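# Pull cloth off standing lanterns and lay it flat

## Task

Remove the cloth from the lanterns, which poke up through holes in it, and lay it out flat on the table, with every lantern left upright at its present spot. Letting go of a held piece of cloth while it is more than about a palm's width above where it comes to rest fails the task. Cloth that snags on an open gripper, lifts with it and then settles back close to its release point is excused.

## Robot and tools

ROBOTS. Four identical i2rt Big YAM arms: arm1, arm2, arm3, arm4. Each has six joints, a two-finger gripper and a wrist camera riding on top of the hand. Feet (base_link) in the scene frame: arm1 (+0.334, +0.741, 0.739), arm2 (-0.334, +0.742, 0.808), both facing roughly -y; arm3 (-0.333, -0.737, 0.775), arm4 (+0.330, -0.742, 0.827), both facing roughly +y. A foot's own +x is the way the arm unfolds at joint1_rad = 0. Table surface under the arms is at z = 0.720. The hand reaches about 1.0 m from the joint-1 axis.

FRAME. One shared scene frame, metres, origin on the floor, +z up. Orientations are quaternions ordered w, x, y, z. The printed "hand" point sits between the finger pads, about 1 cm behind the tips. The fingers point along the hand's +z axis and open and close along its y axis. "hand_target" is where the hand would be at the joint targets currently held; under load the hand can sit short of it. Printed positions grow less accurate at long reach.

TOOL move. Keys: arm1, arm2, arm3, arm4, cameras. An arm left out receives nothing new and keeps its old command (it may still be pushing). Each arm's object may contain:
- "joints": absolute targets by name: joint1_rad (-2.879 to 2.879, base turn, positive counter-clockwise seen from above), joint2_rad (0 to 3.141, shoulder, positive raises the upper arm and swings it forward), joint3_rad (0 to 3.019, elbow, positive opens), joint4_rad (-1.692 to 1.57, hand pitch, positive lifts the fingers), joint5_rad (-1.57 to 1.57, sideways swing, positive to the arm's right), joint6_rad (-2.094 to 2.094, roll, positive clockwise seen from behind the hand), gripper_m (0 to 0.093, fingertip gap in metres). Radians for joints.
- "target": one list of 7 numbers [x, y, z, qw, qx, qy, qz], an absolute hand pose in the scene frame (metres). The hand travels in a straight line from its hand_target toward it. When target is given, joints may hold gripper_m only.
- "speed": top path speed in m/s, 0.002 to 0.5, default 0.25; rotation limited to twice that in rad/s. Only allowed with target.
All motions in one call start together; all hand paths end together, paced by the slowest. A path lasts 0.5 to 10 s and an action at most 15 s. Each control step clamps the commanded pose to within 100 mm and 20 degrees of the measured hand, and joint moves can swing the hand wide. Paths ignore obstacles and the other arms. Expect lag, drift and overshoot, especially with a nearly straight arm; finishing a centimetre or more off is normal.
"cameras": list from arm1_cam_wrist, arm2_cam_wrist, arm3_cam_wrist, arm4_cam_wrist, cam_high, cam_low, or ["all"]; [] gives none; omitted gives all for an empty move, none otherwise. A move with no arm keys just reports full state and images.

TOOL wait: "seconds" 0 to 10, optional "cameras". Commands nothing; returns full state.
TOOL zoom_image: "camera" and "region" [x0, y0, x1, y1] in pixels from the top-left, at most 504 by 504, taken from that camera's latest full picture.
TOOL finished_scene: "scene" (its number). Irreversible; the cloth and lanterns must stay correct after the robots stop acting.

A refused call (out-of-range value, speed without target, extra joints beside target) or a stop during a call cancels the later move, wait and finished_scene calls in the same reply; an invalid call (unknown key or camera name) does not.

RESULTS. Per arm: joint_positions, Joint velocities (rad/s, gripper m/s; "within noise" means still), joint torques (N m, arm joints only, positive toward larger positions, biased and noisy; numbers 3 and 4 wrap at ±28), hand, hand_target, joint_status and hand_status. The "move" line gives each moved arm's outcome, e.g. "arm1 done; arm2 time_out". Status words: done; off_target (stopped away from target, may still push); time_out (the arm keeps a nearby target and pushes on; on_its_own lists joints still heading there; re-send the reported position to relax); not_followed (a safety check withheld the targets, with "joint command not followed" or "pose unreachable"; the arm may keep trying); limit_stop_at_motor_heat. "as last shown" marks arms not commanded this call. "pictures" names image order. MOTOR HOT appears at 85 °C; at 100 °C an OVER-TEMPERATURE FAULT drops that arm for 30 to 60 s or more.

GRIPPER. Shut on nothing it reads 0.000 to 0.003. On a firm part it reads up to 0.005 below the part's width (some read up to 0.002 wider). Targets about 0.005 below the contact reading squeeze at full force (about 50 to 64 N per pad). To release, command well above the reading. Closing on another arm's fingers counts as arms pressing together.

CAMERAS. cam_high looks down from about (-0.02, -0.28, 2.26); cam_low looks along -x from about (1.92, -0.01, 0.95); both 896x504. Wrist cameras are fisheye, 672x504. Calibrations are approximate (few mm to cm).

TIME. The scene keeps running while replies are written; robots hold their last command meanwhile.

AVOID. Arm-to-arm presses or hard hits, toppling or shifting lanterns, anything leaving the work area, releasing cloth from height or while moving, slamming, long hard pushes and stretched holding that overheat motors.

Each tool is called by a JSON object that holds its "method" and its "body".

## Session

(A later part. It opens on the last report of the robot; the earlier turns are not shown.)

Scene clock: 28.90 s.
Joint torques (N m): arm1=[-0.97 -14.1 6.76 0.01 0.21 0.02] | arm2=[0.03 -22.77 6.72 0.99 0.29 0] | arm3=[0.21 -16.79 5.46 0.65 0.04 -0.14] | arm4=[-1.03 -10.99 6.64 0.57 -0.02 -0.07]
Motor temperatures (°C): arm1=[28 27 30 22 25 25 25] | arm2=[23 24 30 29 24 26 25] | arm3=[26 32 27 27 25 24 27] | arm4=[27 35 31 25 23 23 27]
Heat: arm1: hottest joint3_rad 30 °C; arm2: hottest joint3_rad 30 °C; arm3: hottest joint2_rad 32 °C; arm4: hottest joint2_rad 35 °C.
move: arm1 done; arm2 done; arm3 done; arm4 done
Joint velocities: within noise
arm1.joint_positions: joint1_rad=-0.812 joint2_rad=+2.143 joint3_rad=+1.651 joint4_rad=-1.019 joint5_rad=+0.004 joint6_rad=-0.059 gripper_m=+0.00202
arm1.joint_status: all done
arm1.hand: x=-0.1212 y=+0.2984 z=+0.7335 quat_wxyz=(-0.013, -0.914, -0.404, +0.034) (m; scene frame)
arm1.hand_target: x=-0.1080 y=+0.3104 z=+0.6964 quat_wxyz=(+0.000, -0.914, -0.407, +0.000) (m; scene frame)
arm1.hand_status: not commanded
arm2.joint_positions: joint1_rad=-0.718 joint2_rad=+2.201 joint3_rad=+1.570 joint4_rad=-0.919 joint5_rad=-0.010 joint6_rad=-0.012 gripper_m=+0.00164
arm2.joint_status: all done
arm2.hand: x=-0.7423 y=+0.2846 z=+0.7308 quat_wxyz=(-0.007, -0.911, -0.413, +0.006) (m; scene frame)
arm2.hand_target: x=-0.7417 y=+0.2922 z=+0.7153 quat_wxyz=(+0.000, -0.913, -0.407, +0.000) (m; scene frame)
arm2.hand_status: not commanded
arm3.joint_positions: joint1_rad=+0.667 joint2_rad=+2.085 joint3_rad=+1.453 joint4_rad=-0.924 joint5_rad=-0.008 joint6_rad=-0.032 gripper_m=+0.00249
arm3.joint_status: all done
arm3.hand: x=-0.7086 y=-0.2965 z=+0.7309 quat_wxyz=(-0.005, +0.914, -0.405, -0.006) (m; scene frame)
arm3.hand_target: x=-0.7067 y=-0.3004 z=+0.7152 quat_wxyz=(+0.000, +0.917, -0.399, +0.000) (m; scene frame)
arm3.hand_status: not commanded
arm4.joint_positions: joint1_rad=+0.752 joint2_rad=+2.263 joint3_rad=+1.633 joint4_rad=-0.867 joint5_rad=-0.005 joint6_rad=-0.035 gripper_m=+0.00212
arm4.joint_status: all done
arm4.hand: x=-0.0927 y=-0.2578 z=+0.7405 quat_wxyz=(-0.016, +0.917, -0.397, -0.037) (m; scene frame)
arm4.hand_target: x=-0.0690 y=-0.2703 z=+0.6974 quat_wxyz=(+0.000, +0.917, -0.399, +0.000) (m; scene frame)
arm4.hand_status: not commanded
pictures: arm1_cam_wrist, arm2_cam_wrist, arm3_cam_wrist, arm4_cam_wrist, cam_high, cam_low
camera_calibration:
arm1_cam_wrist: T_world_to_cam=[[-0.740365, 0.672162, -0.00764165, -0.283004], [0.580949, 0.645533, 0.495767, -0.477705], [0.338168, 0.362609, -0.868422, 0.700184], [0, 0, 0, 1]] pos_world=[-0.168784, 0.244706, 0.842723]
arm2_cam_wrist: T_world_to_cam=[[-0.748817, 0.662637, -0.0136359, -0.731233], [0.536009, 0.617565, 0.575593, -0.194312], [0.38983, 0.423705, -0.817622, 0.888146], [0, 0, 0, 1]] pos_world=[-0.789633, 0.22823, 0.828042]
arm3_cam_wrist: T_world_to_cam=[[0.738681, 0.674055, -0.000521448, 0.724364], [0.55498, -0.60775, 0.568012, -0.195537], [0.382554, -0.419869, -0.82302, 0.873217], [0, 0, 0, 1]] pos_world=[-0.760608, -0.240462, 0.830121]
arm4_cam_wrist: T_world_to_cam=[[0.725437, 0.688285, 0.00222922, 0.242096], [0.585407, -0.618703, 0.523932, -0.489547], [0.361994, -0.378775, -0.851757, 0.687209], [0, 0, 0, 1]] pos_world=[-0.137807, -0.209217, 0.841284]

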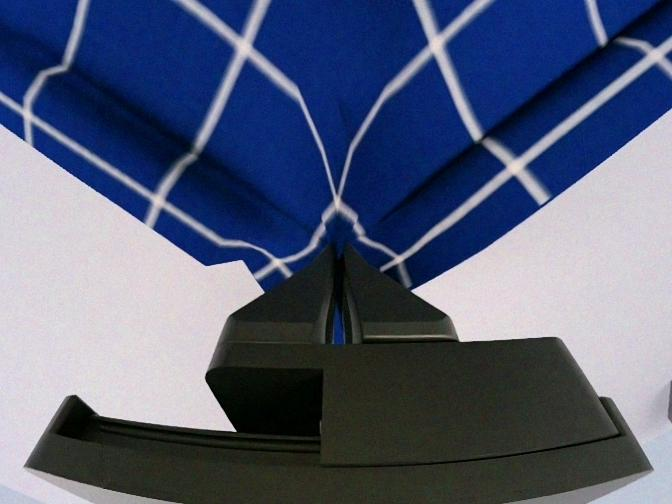

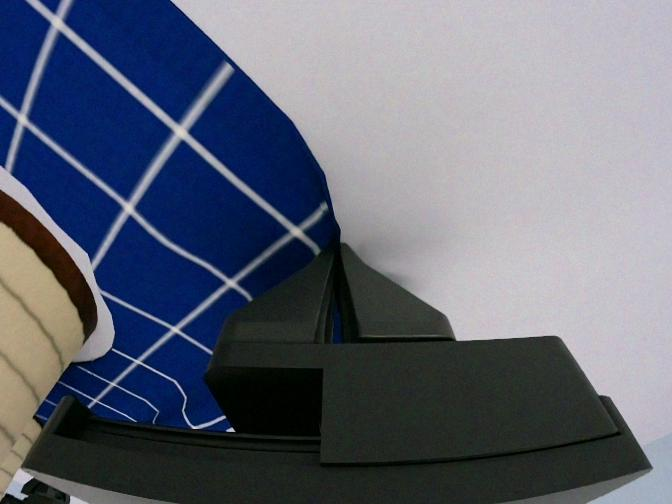

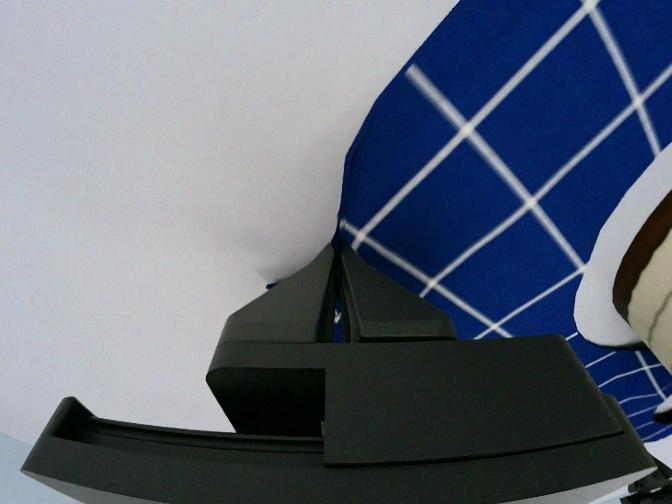

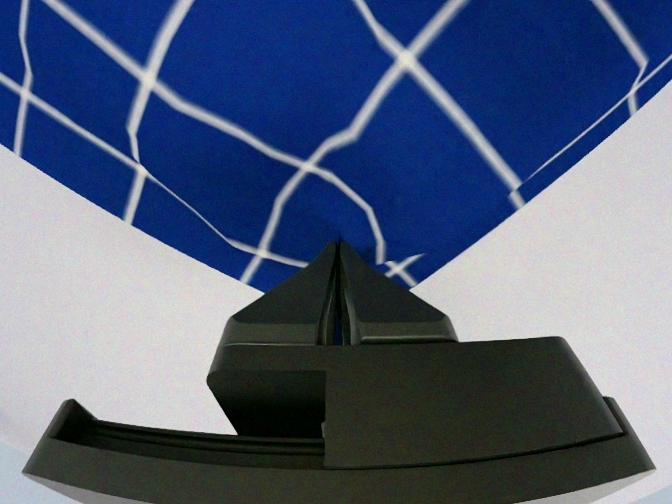

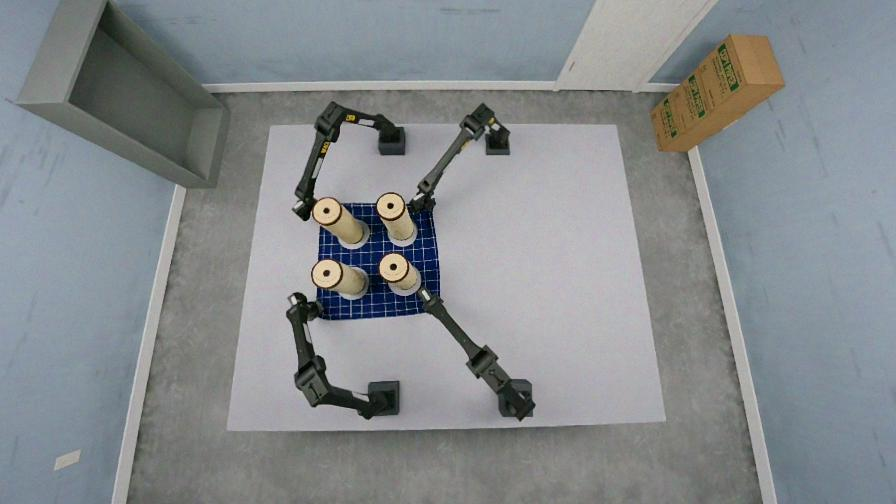

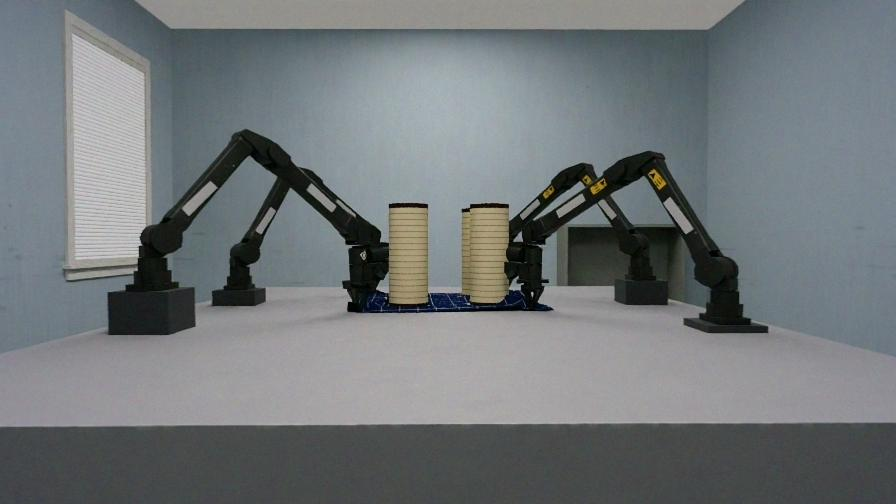

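{"method": "move", "body": {"arm1": {"target":[-0.127,0.296,0.83,0,0.9135,0.4067,0],"speed":0.1}, "arm2": {"target":[-0.757,0.284,0.83,0,0.9135,0.4067,0],"speed":0.1}, "arm3": {"target":[-0.723,-0.295,0.83,0,-0.9171,0.3987,0],"speed":0.1}, "arm4": {"target":[-0.090,-0.262,0.83,0,-0.9171,0.3987,0],"speed":0.1}, "cameras": ["all"]}}

Scene clock: 33.90 s.
Joint torques (N m): arm1=[-1.49 -19.72 12.67 -0.81 0.19 -0.05] | arm2=[-1.55 -25.99 12.49 -0.27 0.53 -0.09] | arm3=[1.49 -20.84 9.7 -0.51 -0.24 0] | arm4=[0.56 -14.8 11.67 -0.73 0 0.08]
Motor temperatures (°C): arm1=[28 27 31 22 25 25 25] | arm2=[23 25 30 28 24 26 25] | arm3=[25 33 27 27 25 24 27] | arm4=[27 35 31 25 23 23 27]
Heat: arm1: hottest joint3_rad 31 °C; arm2: hottest joint3_rad 30 °C; arm3: hottest joint2_rad 33 °C; arm4: hottest joint2_rad 35 °C.
move: arm1 off_target; arm2 off_target; arm3 off_target; arm4 done
Joint velocities: within noise
arm1.joint_positions: joint1_rad=-0.811 joint2_rad=+2.126 joint3_rad=+1.821 joint4_rad=-1.317 joint5_rad=+0.004 joint6_rad=-0.059 gripper_m=+0.00202
arm1.joint_status: not commanded
arm1.hand: x=-0.1169 y=+0.3015 z=+0.8037 quat_wxyz=(+0.006, -0.914, -0.405, -0.018) (m; scene frame)
arm1.hand_target: x=-0.1265 y=+0.2966 z=+0.8300 quat_wxyz=(+0.000, -0.914, -0.407, +0.000) (m; scene frame)
arm1.hand_status: off_target (0.029 m and 2.2 deg from the pose sent, 0.097 m and 4.2 deg at the start)
arm2.joint_positions: joint1_rad=-0.711 joint2_rad=+2.112 joint3_rad=+1.632 joint4_rad=-1.143 joint5_rad=-0.016 joint6_rad=-0.012 gripper_m=+0.00164
arm2.joint_status: not commanded
arm2.hand: x=-0.7301 y=+0.2900 z=+0.8037 quat_wxyz=(+0.005, -0.909, -0.416, -0.028) (m; scene frame)
arm2.hand_target: x=-0.7559 y=+0.2852 z=+0.8305 quat_wxyz=(+0.000, -0.914, -0.407, +0.000) (m; scene frame)
arm2.hand_status: off_target (0.038 m and 3.5 deg from the pose sent, 0.100 m and 1.4 deg at the start)
arm3.joint_positions: joint1_rad=+0.661 joint2_rad=+2.015 joint3_rad=+1.537 joint4_rad=-1.157 joint5_rad=-0.001 joint6_rad=-0.032 gripper_m=+0.00249
arm3.joint_status: not commanded
arm3.hand: x=-0.6997 y=-0.3014 z=+0.7984 quat_wxyz=(+0.009, +0.913, -0.407, +0.030) (m; scene frame)
arm3.hand_target: x=-0.7221 y=-0.2962 z=+0.8303 quat_wxyz=(+0.000, +0.917, -0.398, +0.000) (m; scene frame)
arm3.hand_status: off_target (0.040 m and 3.8 deg from the pose sent, 0.100 m and 1.2 deg at the start)
arm4.joint_positions: joint1_rad=+0.751 joint2_rad=+2.171 joint3_rad=+1.718 joint4_rad=-1.120 joint5_rad=-0.003 joint6_rad=-0.035 gripper_m=+0.00212
arm4.joint_status: not commanded
arm4.hand: x=-0.0867 y=-0.2636 z=+0.8236 quat_wxyz=(-0.001, +0.917, -0.398, -0.003) (m; scene frame)
arm4.hand_target: x=-0.0899 y=-0.2621 z=+0.8301 quat_wxyz=(+0.000, +0.917, -0.399, +0.000) (m; scene frame)
arm4.hand_status: done (0.007 m and 0.3 deg from the pose sent, 0.090 m and 4.6 deg at the start)
pictures: arm1_cam_wrist, arm2_cam_wrist, arm3_cam_wrist, arm4_cam_wrist, cam_high, cam_low
camera_calibration:
arm1_cam_wrist: T_world_to_cam=[[-0.741251, 0.671076, -0.0142762, -0.275746], [0.53641, 0.605021, 0.5884, -0.58439], [0.403498, 0.428494, -0.808444, 0.698093], [0, 0, 0, 1]] pos_world=[-0.172604, 0.239486, 0.904287]
arm2_cam_wrist: T_world_to_cam=[[-0.752591, 0.658188, -0.0198876, -0.721169], [0.499604, 0.590414, 0.633882, -0.311672], [0.428956, 0.467118, -0.773174, 0.920882], [0, 0, 0, 1]] pos_world=[-0.78205, 0.22852, 0.895223]
arm3_cam_wrist: T_world_to_cam=[[0.742589, 0.669733, 0.00440251, 0.71856], [0.517993, -0.578484, 0.630111, -0.308458], [0.424553, -0.465633, -0.776493, 0.901706], [0, 0, 0, 1]] pos_world=[-0.756637, -0.239817, 0.891367]
arm4_cam_wrist: T_world_to_cam=[[0.726328, 0.687348, 0.000245762, 0.243021], [0.55665, -0.588428, 0.586424, -0.586134], [0.403222, -0.425799, -0.810004, 0.710464], [0, 0, 0, 1]] pos_world=[-0.136716, -0.209423, 0.919143]

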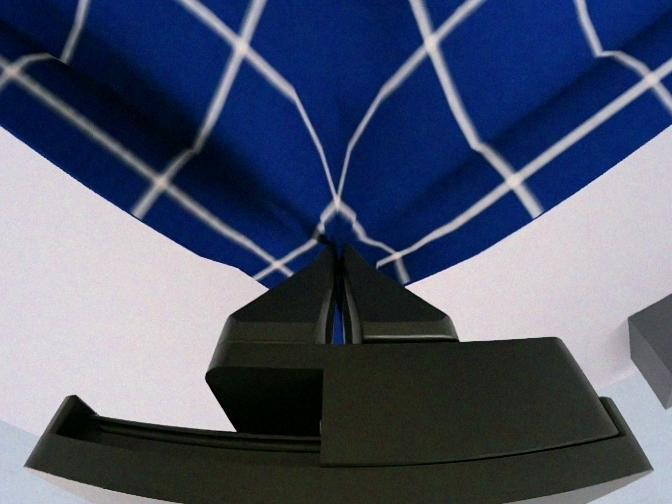

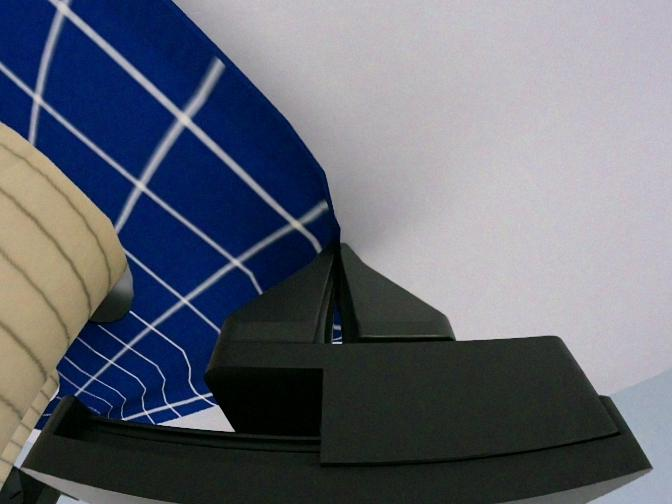

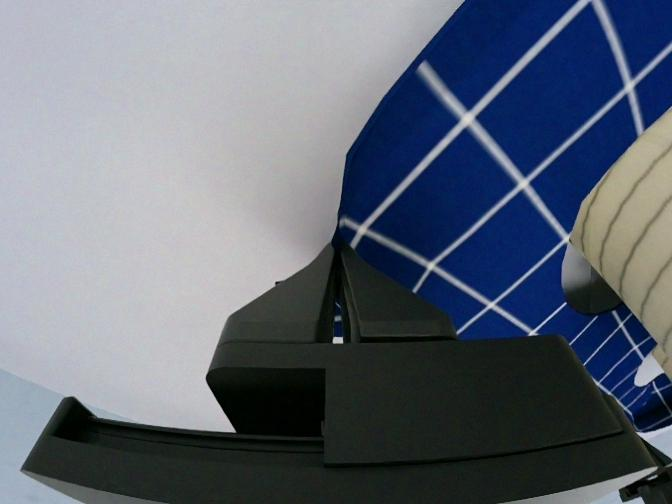

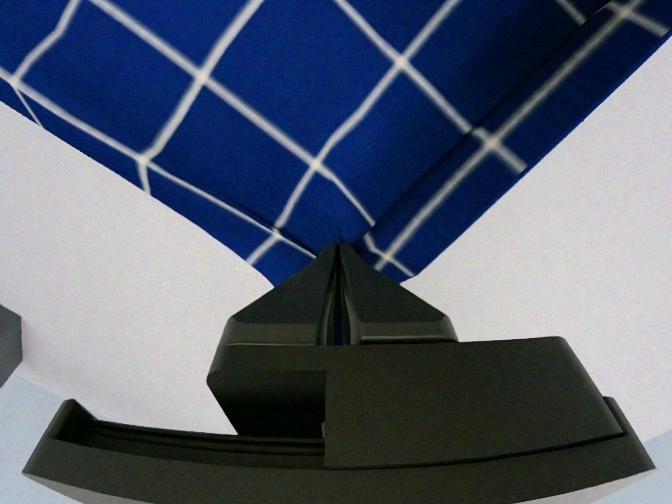

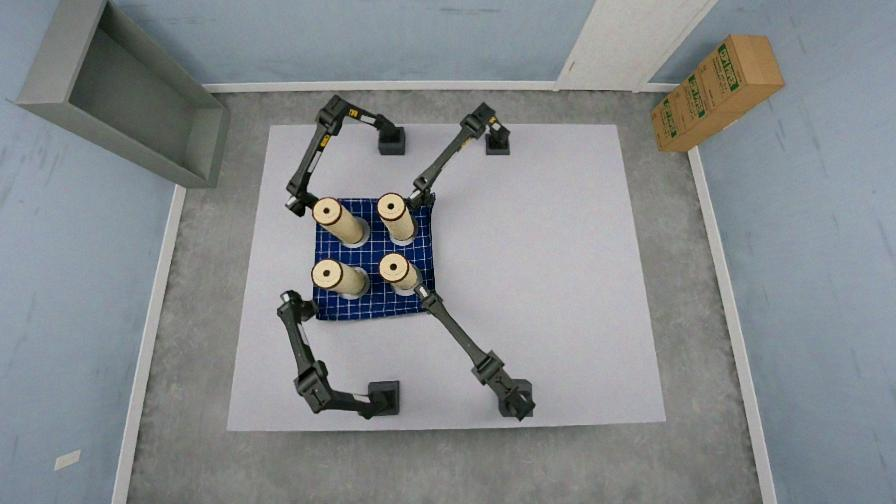

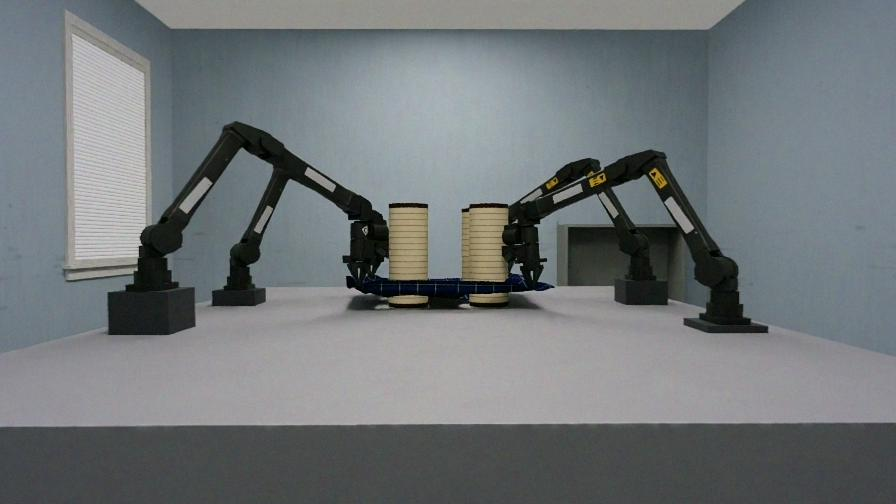

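{"method": "move", "body": {"arm1": {"target":[-0.118,0.297,1.05,0.0776,0.8967,0.3992,-0.1743],"speed":0.12}, "arm2": {"target":[-0.762,0.285,1.05,0.0776,0.8967,0.3992,-0.1743],"speed":0.12}, "arm3": {"target":[-0.725,-0.301,1.05,0.0761,-0.9002,0.3914,0.1750],"speed":0.12}, "arm4": {"target":[-0.084,-0.266,1.045,0.0761,-0.9002,0.3914,0.1750],"speed":0.12}, "cameras": ["cam_high","cam_low"]}}

{"method": "move", "body": {"arm1": {"target":[-0.114,0.299,1.275,0.1556,0.8440,0.3758,-0.3496],"speed":0.12}, "arm2": {"target":[-0.758,0.287,1.28,0.1556,0.8440,0.3758,-0.3496],"speed":0.12}, "arm3": {"target":[-0.725,-0.305,1.28,0.1526,-0.8473,0.3684,0.3510],"speed":0.12}, "arm4": {"target":[-0.084,-0.268,1.27,0.1526,-0.8473,0.3684,0.3510],"speed":0.12}, "cameras": ["all"]}}

Scene clock: 39.93 s.
Joint torques (N m): arm1=[-1.38 -16.85 14.53 0.23 -0.08 0.04] | arm2=[-2.2 -21.54 13.33 1.52 0.28 -0.15] | arm3=[1.67 -16.38 11.69 0.24 -0.19 0.11] | arm4=[-0.21 -12.1 10.47 1.03 -0.16 0.04]
Motor temperatures (°C): arm1=[28 28 31 22 25 24 26] | arm2=[23 26 30 28 24 26 26] | arm3=[25 34 28 27 25 24 28] | arm4=[27 36 32 25 23 23 27]
Heat: arm1: hottest joint3_rad 31 °C; arm2: hottest joint3_rad 30 °C; arm3: hottest joint2_rad 34 °C; arm4: hottest joint2_rad 36 °C.
move: arm1 off_target; arm2 off_target; arm3 off_target; arm4 done
Joint velocities: within noise
arm1.joint_positions: joint1_rad=-0.812 joint2_rad=+1.803 joint3_rad=+1.852 joint4_rad=-1.307 joint5_rad=-0.013 joint6_rad=-0.059 gripper_m=+0.00202
arm1.joint_status: not commanded
arm1.hand: x=-0.1155 y=+0.3019 z=+1.0154 quat_wxyz=(-0.065, -0.902, -0.400, +0.148) (m; scene frame)
arm1.hand_target: x=-0.1171 y=+0.2980 z=+1.0496 quat_wxyz=(-0.078, -0.897, -0.399, +0.175) (m; scene frame)
arm1.hand_status: off_target (0.035 m and 3.3 deg from the pose sent, 0.246 m and 24.2 deg at the start)
arm2.joint_positions: joint1_rad=-0.714 joint2_rad=+1.740 joint3_rad=+1.632 joint4_rad=-1.143 joint5_rad=-0.017 joint6_rad=-0.014 gripper_m=+0.00164
arm2.joint_status: not commanded
arm2.hand: x=-0.7372 y=+0.2839 z=+1.0236 quat_wxyz=(-0.070, -0.897, -0.412, +0.141) (m; scene frame)
arm2.hand_target: x=-0.7607 y=+0.2863 z=+1.0503 quat_wxyz=(-0.077, -0.897, -0.399, +0.175) (m; scene frame)
arm2.hand_status: off_target (0.036 m and 4.1 deg from the pose sent, 0.249 m and 25.2 deg at the start)
arm3.joint_positions: joint1_rad=+0.663 joint2_rad=+1.645 joint3_rad=+1.562 joint4_rad=-1.172 joint5_rad=-0.013 joint6_rad=-0.032 gripper_m=+0.00249
arm3.joint_status: not commanded
arm3.hand: x=-0.7069 y=-0.3012 z=+1.0134 quat_wxyz=(-0.068, +0.903, -0.400, -0.142) (m; scene frame)
arm3.hand_target: x=-0.7235 y=-0.3023 z=+1.0497 quat_wxyz=(-0.076, +0.900, -0.391, -0.175) (m; scene frame)
arm3.hand_status: off_target (0.041 m and 4.0 deg from the pose sent, 0.253 m and 25.6 deg at the start)
arm4.joint_positions: joint1_rad=+0.751 joint2_rad=+1.770 joint3_rad=+1.655 joint4_rad=-1.070 joint5_rad=-0.015 joint6_rad=-0.035 gripper_m=+0.00212
arm4.joint_status: not commanded
arm4.hand: x=-0.0880 y=-0.2659 z=+1.0487 quat_wxyz=(-0.079, +0.900, -0.389, -0.179) (m; scene frame)
arm4.hand_target: x=-0.0840 y=-0.2660 z=+1.0450 quat_wxyz=(-0.076, +0.900, -0.391, -0.175) (m; scene frame)
arm4.hand_status: done (0.005 m and 0.6 deg from the pose sent, 0.222 m and 21.7 deg at the start)
pictures: cam_high, cam_low

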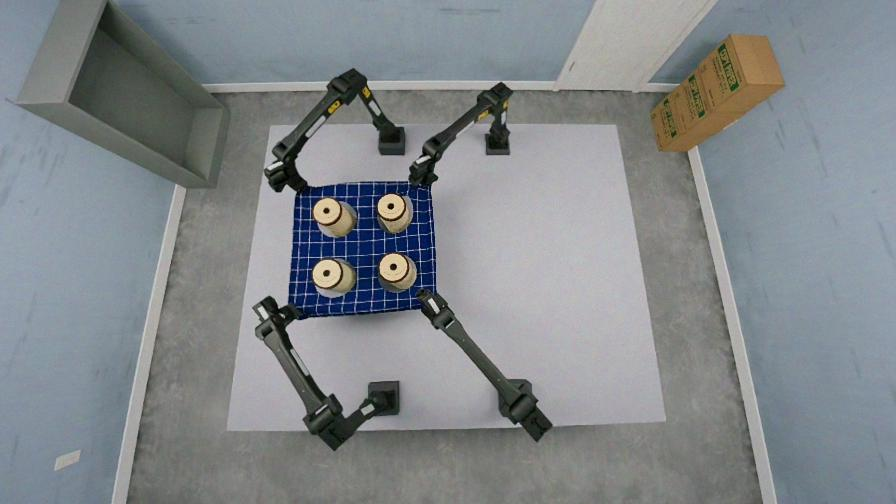

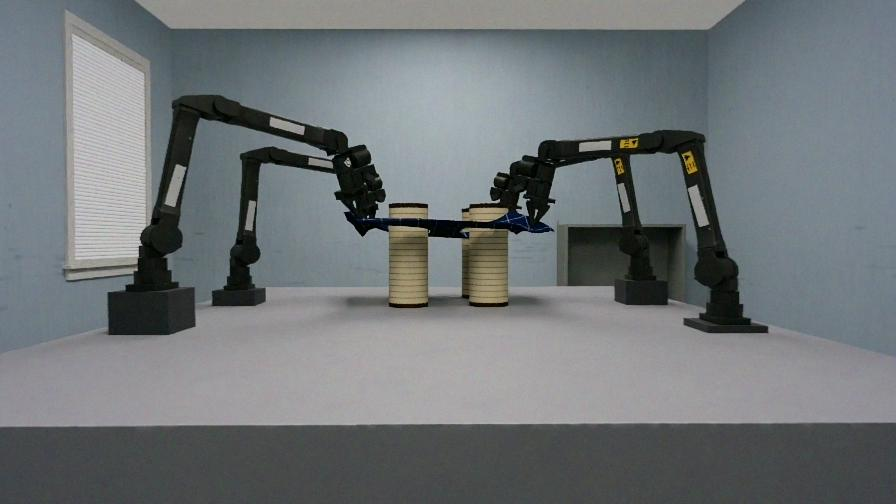

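Scene clock: 42.50 s.
Joint torques (N m): arm1=[-0.67 -14.51 14.97 0.59 -0.26 0.1] | arm2=[-1.67 -17.73 15.5 1.33 0.2 -0.1] | arm3=[1.2 -14.15 11.82 0.85 -0.24 0.12] | arm4=[-0.38 -10.34 15.57 1.43 0.02 0.11]
Motor temperatures (°C): arm1=[28 28 32 22 25 24 26] | arm2=[23 26 30 28 24 26 26] | arm3=[25 34 28 27 25 24 28] | arm4=[27 36 33 25 23 23 28]
Heat: arm1: hottest joint3_rad 32 °C; arm2: hottest joint3_rad 30 °C; arm3: hottest joint2_rad 34 °C; arm4: hottest joint2_rad 36 °C.
move: arm1 off_target; arm2 off_target; arm3 off_target; arm4 off_target
Joint velocities: within noise
arm1.joint_positions: joint1_rad=-0.812 joint2_rad=+1.725 joint3_rad=+2.225 joint4_rad=-1.358 joint5_rad=-0.033 joint6_rad=-0.059 gripper_m=+0.00202
arm1.joint_status: not commanded
arm1.hand: x=-0.1197 y=+0.2951 z=+1.2395 quat_wxyz=(-0.141, -0.853, -0.382, +0.327) (m; scene frame)
arm1.hand_target: x=-0.1130 y=+0.3001 z=+1.2741 quat_wxyz=(-0.156, -0.844, -0.376, +0.350) (m; scene frame)
arm1.hand_status: off_target (0.036 m and 3.3 deg from the pose sent, 0.260 m and 26.3 deg at the start)
arm2.joint_positions: joint1_rad=-0.718 joint2_rad=+1.566 joint3_rad=+1.862 joint4_rad=-1.145 joint5_rad=-0.022 joint6_rad=-0.014 gripper_m=+0.00164
arm2.joint_status: not commanded
arm2.hand: x=-0.7428 y=+0.2795 z=+1.2420 quat_wxyz=(-0.150, -0.850, -0.391, +0.318) (m; scene frame)
arm2.hand_target: x=-0.7560 y=+0.2886 z=+1.2794 quat_wxyz=(-0.155, -0.844, -0.376, +0.350) (m; scene frame)
arm2.hand_status: off_target (0.042 m and 4.1 deg from the pose sent, 0.257 m and 26.9 deg at the start)
arm3.joint_positions: joint1_rad=+0.663 joint2_rad=+1.517 joint3_rad=+1.887 joint4_rad=-1.227 joint5_rad=-0.021 joint6_rad=-0.026 gripper_m=+0.00249
arm3.joint_status: not commanded
arm3.hand: x=-0.7174 y=-0.2949 z=+1.2402 quat_wxyz=(-0.147, +0.857, -0.379, -0.318) (m; scene frame)
arm3.hand_target: x=-0.7233 y=-0.3062 z=+1.2792 quat_wxyz=(-0.152, +0.847, -0.368, -0.351) (m; scene frame)
arm3.hand_status: off_target (0.042 m and 4.2 deg from the pose sent, 0.267 m and 26.9 deg at the start)
arm4.joint_positions: joint1_rad=+0.751 joint2_rad=+1.580 joint3_rad=+1.806 joint4_rad=-1.062 joint5_rad=-0.034 joint6_rad=-0.035 gripper_m=+0.00212
arm4.joint_status: not commanded
arm4.hand: x=-0.0865 y=-0.2735 z=+1.2435 quat_wxyz=(-0.143, +0.857, -0.365, -0.334) (m; scene frame)
arm4.hand_target: x=-0.0833 y=-0.2689 z=+1.2697 quat_wxyz=(-0.153, +0.847, -0.368, -0.351) (m; scene frame)
arm4.hand_status: off_target (0.027 m and 2.6 deg from the pose sent, 0.221 m and 22.4 deg at the start)
pictures: arm1_cam_wrist, arm2_cam_wrist, arm3_cam_wrist, arm4_cam_wrist, cam_high, cam_low
camera_calibration:
arm1_cam_wrist: T_world_to_cam=[[-0.749312, 0.662215, 0.00148634, -0.28525], [0.655912, 0.742486, -0.13599, 0.0361104], [-0.0911584, -0.100924, -0.990709, 1.37722], [0, 0, 0, 1]] pos_world=[-0.111882, 0.30108, 1.36976]
arm2_cam_wrist: T_world_to_cam=[[-0.760563, 0.649117, -0.0138491, -0.725944], [0.647581, 0.756883, -0.0881331, 0.383127], [-0.0467265, -0.0759991, -0.996012, 1.34541], [0, 0, 0, 1]] pos_world=[-0.737365, 0.28349, 1.36376]
arm3_cam_wrist: T_world_to_cam=[[0.739261, 0.673334, 0.0107067, 0.716274], [0.671061, -0.73525, -0.0953099, 0.389312], [-0.0563033, 0.0776438, -0.99539, 1.34204], [0, 0, 0, 1]] pos_world=[-0.715205, -0.300251, 1.36529]
arm4_cam_wrist: T_world_to_cam=[[0.718266, 0.695743, 0.00595921, 0.244092], [0.692017, -0.713478, -0.109827, 0.00486097], [-0.0721598, 0.083009, -0.993933, 1.37308], [0, 0, 0, 1]] pos_world=[-0.0796052, -0.280335, 1.36383]

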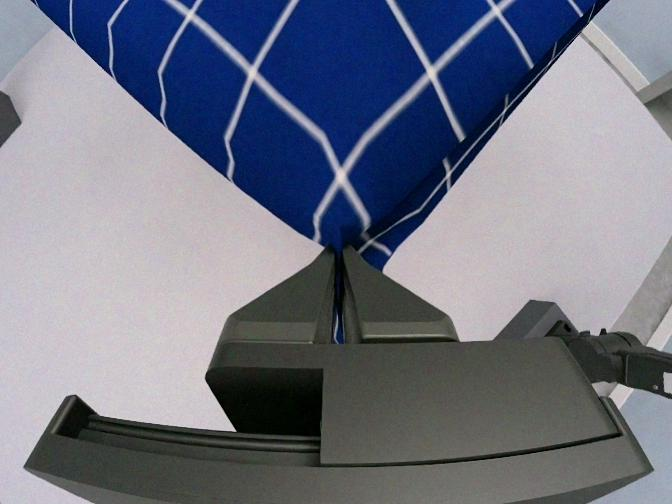

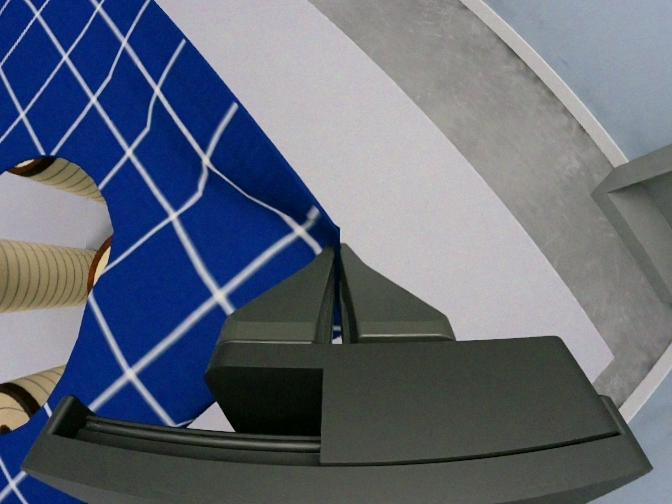

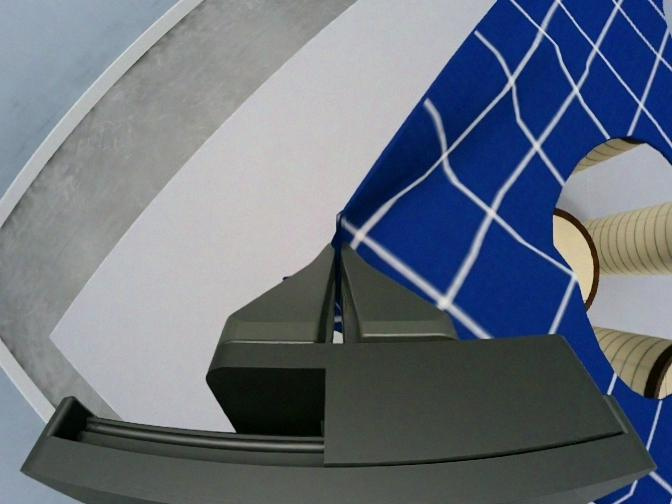

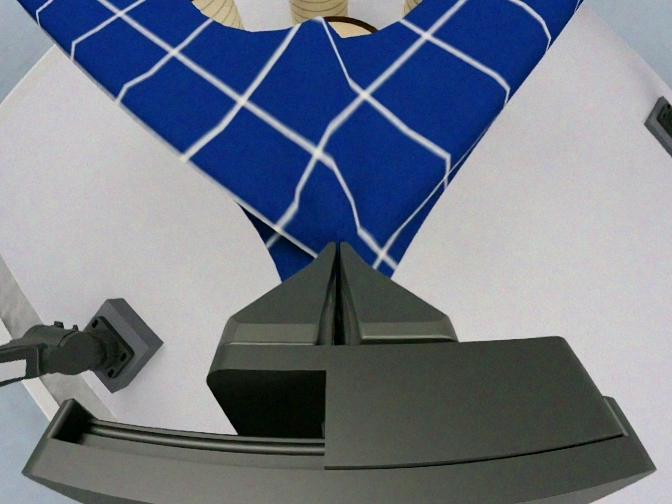

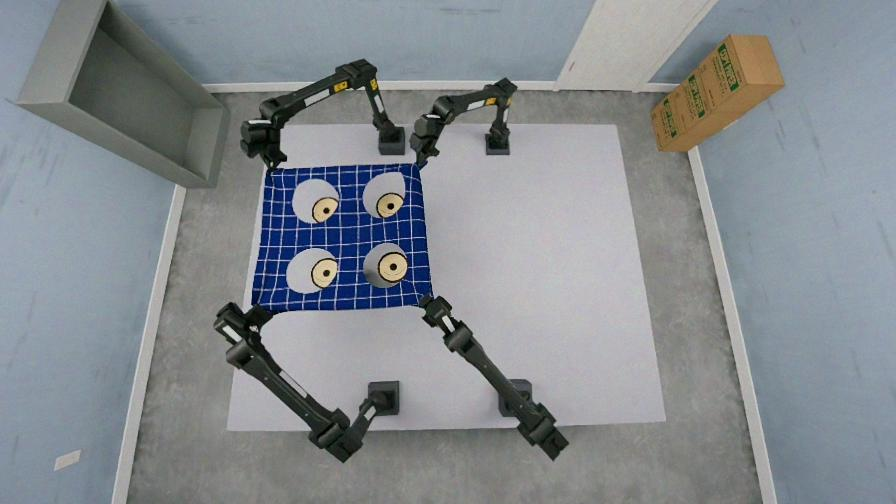

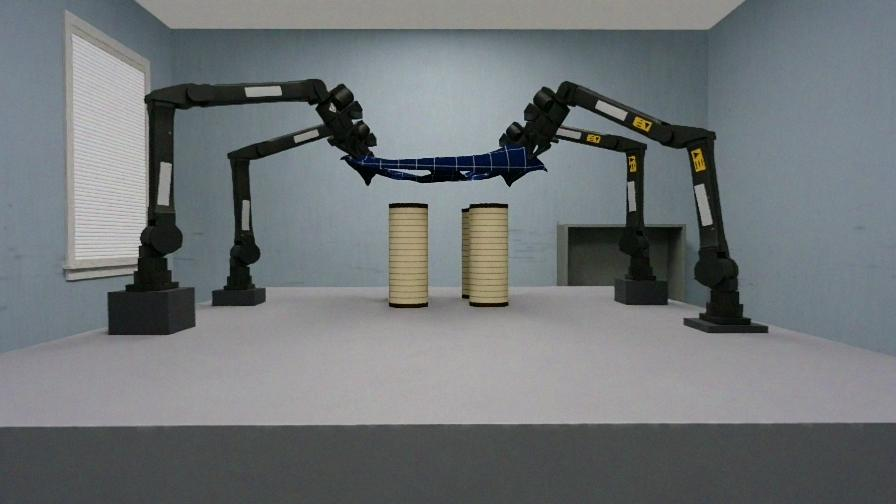

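{"method": "move", "body": {"arm1": {"target":[0.236,0.305,1.285,0.2000,0.7860,0.4835,-0.3263],"speed":0.14}, "arm2": {"target":[-0.396,0.289,1.285,0.2000,0.7860,0.4835,-0.3263],"speed":0.14}, "arm3": {"target":[-0.370,-0.306,1.285,0.1971,-0.7901,0.4758,0.3273],"speed":0.14}, "arm4": {"target":[0.270,-0.269,1.275,0.1971,-0.7901,0.4758,0.3273],"speed":0.14}}}

{"method": "move", "body": {"arm1": {"target":[0.589,0.303,1.285,0.2408,0.7180,0.5814,-0.2974],"speed":0.14}, "arm2": {"target":[-0.042,0.286,1.275,0.2408,0.7180,0.5814,-0.2974],"speed":0.14}, "arm3": {"target":[-0.018,-0.304,1.275,0.2382,-0.7230,0.5751,0.2995],"speed":0.14}, "arm4": {"target":[0.630,-0.268,1.275,0.2382,-0.7230,0.5751,0.2995],"speed":0.14}, "cameras": ["cam_high","cam_low"]}}

Scene clock: 49.83 s.
Joint torques (N m): arm1=[-0.44 -7.65 9.26 0.94 0.19 0.11] | arm2=[-0.32 -11.22 8.94 0.99 0.64 0.03] | arm3=[0.73 -8.76 7.64 0.51 -0.38 -0.15] | arm4=[-0.73 -5.3 10.89 1.25 -0.13 -0.08]
Motor temperatures (°C): arm1=[28 28 33 22 25 24 26] | arm2=[23 26 31 28 24 25 26] | arm3=[25 34 29 27 25 24 28] | arm4=[26 36 34 25 23 23 28]
Heat: arm1: hottest joint3_rad 33 °C; arm2: hottest joint3_rad 31 °C; arm3: hottest joint2_rad 34 °C; arm4: hottest joint2_rad 36 °C.
move: arm1 off_target; arm2 off_target; arm3 off_target; arm4 done
Joint velocities: within noise
arm1.joint_positions: joint1_rad=-0.161 joint2_rad=+1.273 joint3_rad=+1.821 joint4_rad=-1.388 joint5_rad=+0.233 joint6_rad=+0.231 gripper_m=+0.00202
arm1.joint_status: not commanded
arm1.hand: x=+0.2301 y=+0.2964 z=+1.2777 quat_wxyz=(-0.192, -0.789, -0.485, +0.325) (m; scene frame)
arm1.hand_target: x=+0.2358 y=+0.3050 z=+1.2849 quat_wxyz=(-0.200, -0.787, -0.484, +0.327) (m; scene frame)
arm1.hand_status: off_target (0.013 m and 1.0 deg from the pose sent, 0.359 m and 15.5 deg at the start)
arm2.joint_positions: joint1_rad=+0.006 joint2_rad=+1.196 joint3_rad=+1.588 joint4_rad=-1.220 joint5_rad=+0.303 joint6_rad=+0.317 gripper_m=+0.00163
arm2.joint_status: not commanded
arm2.hand: x=-0.3893 y=+0.2801 z=+1.2845 quat_wxyz=(-0.206, -0.780, -0.493, +0.324) (m; scene frame)
arm2.hand_target: x=-0.3959 y=+0.2889 z=+1.2850 quat_wxyz=(-0.200, -0.787, -0.484, +0.327) (m; scene frame)
arm2.hand_status: off_target (0.011 m and 1.5 deg from the pose sent, 0.350 m and 14.1 deg at the start)
arm3.joint_positions: joint1_rad=-0.121 joint2_rad=+1.212 joint3_rad=+1.670 joint4_rad=-1.347 joint5_rad=-0.382 joint6_rad=-0.399 gripper_m=+0.00249
arm3.joint_status: not commanded
arm3.hand: x=-0.3634 y=-0.2952 z=+1.2749 quat_wxyz=(-0.193, +0.787, -0.490, -0.322) (m; scene frame)
arm3.hand_target: x=-0.3698 y=-0.3059 z=+1.2847 quat_wxyz=(-0.197, +0.791, -0.477, -0.328) (m; scene frame)
arm3.hand_status: off_target (0.016 m and 1.8 deg from the pose sent, 0.350 m and 14.7 deg at the start)
arm4.joint_positions: joint1_rad=+0.063 joint2_rad=+1.229 joint3_rad=+1.526 joint4_rad=-1.141 joint5_rad=-0.328 joint6_rad=-0.334 gripper_m=+0.00212
arm4.joint_status: not commanded
arm4.hand: x=+0.2627 y=-0.2657 z=+1.2759 quat_wxyz=(-0.195, +0.791, -0.475, -0.334) (m; scene frame)
arm4.hand_target: x=+0.2699 y=-0.2690 z=+1.2750 quat_wxyz=(-0.197, +0.791, -0.477, -0.328) (m; scene frame)
arm4.hand_status: done (0.008 m and 0.8 deg from the pose sent, 0.358 m and 16.1 deg at the start)
camera_calibration:
arm1_cam_wrist: T_world_to_cam=[[-0.894027, 0.44797, 0.00625314, 0.0666463], [0.439438, 0.879547, -0.18246, -0.120469], [-0.0872364, -0.160376, -0.983193, 1.45419], [0, 0, 0, 1]] pos_world=[0.23938, 0.309319, 1.40735]
arm2_cam_wrist: T_world_to_cam=[[-0.903695, 0.428062, -0.00987195, -0.455804], [0.42422, 0.891983, -0.156218, 0.120148], [-0.0580655, -0.145362, -0.987673, 1.40867], [0, 0, 0, 1]] pos_world=[-0.381082, 0.292709, 1.40557]
arm3_cam_wrist: T_world_to_cam=[[0.89344, 0.449029, -0.0117192, 0.472806], [0.442435, -0.884226, -0.149654, 0.0971036], [-0.0775616, 0.128522, -0.988669, 1.39528], [0, 0, 0, 1]] pos_world=[-0.357165, -0.305767, 1.39955]
arm4_cam_wrist: T_world_to_cam=[[0.87926, 0.476327, -0.00378006, -0.100492], [0.469654, -0.868211, -0.160109, -0.146131], [-0.079546, 0.139002, -0.987092, 1.43795], [0, 0, 0, 1]] pos_world=[0.271372, -0.278883, 1.39561]

Scene clock: 53.10 s.
Joint torques (N m): arm1=[-0.32 -9.11 14.37 0.81 0.49 0.11] | arm2=[0.21 -16.91 14.72 0.06 0.7 0.03] | arm3=[0.09 -14.21 11.08 -0.24 -0.38 -0.14] | arm4=[-1.2 -8.06 15.8 1.03 -0.34 -0.06]
Motor temperatures (°C): arm1=[28 28 34 22 25 24 26] | arm2=[23 25 32 28 24 25 26] | arm3=[25 34 30 27 25 24 28] | arm4=[26 36 35 25 23 23 28]
Heat: arm1: hottest joint3_rad 34 °C; arm2: hottest joint3_rad 32 °C; arm3: hottest joint2_rad 34 °C; arm4: hottest joint2_rad 36 °C.
move: arm1 off_target; arm2 off_target; arm3 off_target; arm4 off_target
Joint velocities: within noise
arm1.joint_positions: joint1_rad=+0.672 joint2_rad=+1.524 joint3_rad=+2.069 joint4_rad=-1.628 joint5_rad=+0.584 joint6_rad=+0.742 gripper_m=+0.00202
arm1.joint_status: not commanded
arm1.hand: x=+0.5806 y=+0.3008 z=+1.2619 quat_wxyz=(-0.214, -0.721, -0.587, +0.301) (m; scene frame)
arm1.hand_target: x=+0.5882 y=+0.3039 z=+1.2842 quat_wxyz=(-0.241, -0.718, -0.582, +0.297) (m; scene frame)
arm1.hand_status: off_target (0.025 m and 3.2 deg from the pose sent, 0.359 m and 15.1 deg at the start)
arm2.joint_positions: joint1_rad=+0.777 joint2_rad=+1.523 joint3_rad=+1.826 joint4_rad=-1.404 joint5_rad=+0.617 joint6_rad=+0.788 gripper_m=+0.00163
arm2.joint_status: not commanded
arm2.hand: x=-0.0376 y=+0.2860 z=+1.2415 quat_wxyz=(-0.218, -0.713, -0.597, +0.296) (m; scene frame)
arm2.hand_target: x=-0.0430 y=+0.2872 z=+1.2743 quat_wxyz=(-0.242, -0.718, -0.581, +0.297) (m; scene frame)
arm2.hand_status: off_target (0.034 m and 3.2 deg from the pose sent, 0.347 m and 13.3 deg at the start)
arm3.joint_positions: joint1_rad=-0.864 joint2_rad=+1.607 joint3_rad=+2.013 joint4_rad=-1.573 joint5_rad=-0.655 joint6_rad=-0.878 gripper_m=+0.00248
arm3.joint_status: not commanded
arm3.hand: x=-0.0123 y=-0.3005 z=+1.2452 quat_wxyz=(-0.216, +0.717, -0.590, -0.302) (m; scene frame)
arm3.hand_target: x=-0.0188 y=-0.3047 z=+1.2742 quat_wxyz=(-0.239, +0.723, -0.575, -0.299) (m; scene frame)
arm3.hand_status: off_target (0.031 m and 3.1 deg from the pose sent, 0.346 m and 13.5 deg at the start)
arm4.joint_positions: joint1_rad=-0.680 joint2_rad=+1.548 joint3_rad=+1.829 joint4_rad=-1.377 joint5_rad=-0.615 joint6_rad=-0.783 gripper_m=+0.00212
arm4.joint_status: not commanded
arm4.hand: x=+0.6145 y=-0.2681 z=+1.2560 quat_wxyz=(-0.215, +0.724, -0.579, -0.306) (m; scene frame)
arm4.hand_target: x=+0.6292 y=-0.2690 z=+1.2746 quat_wxyz=(-0.239, +0.723, -0.575, -0.299) (m; scene frame)
arm4.hand_status: off_target (0.025 m and 2.8 deg from the pose sent, 0.367 m and 15.2 deg at the start)
pictures: cam_high, cam_low

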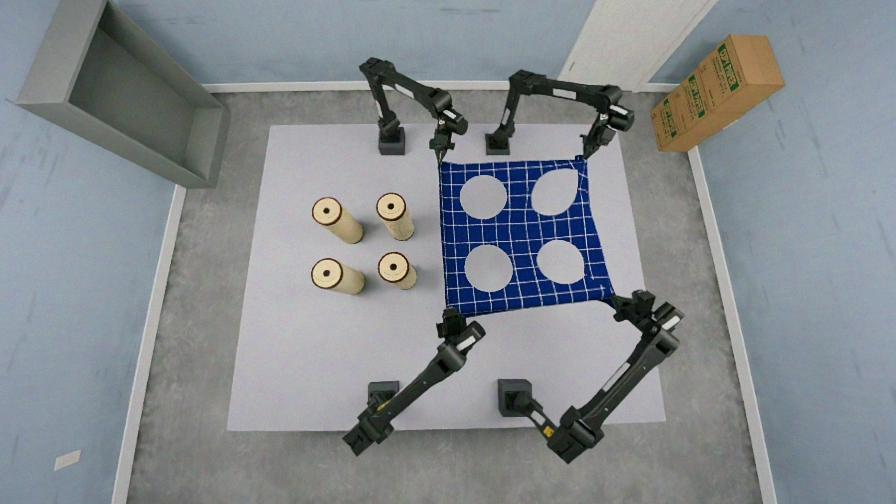

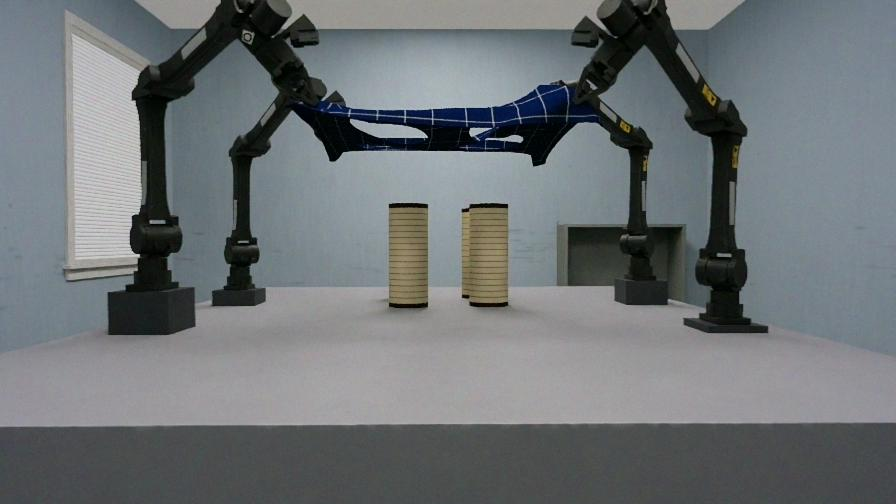

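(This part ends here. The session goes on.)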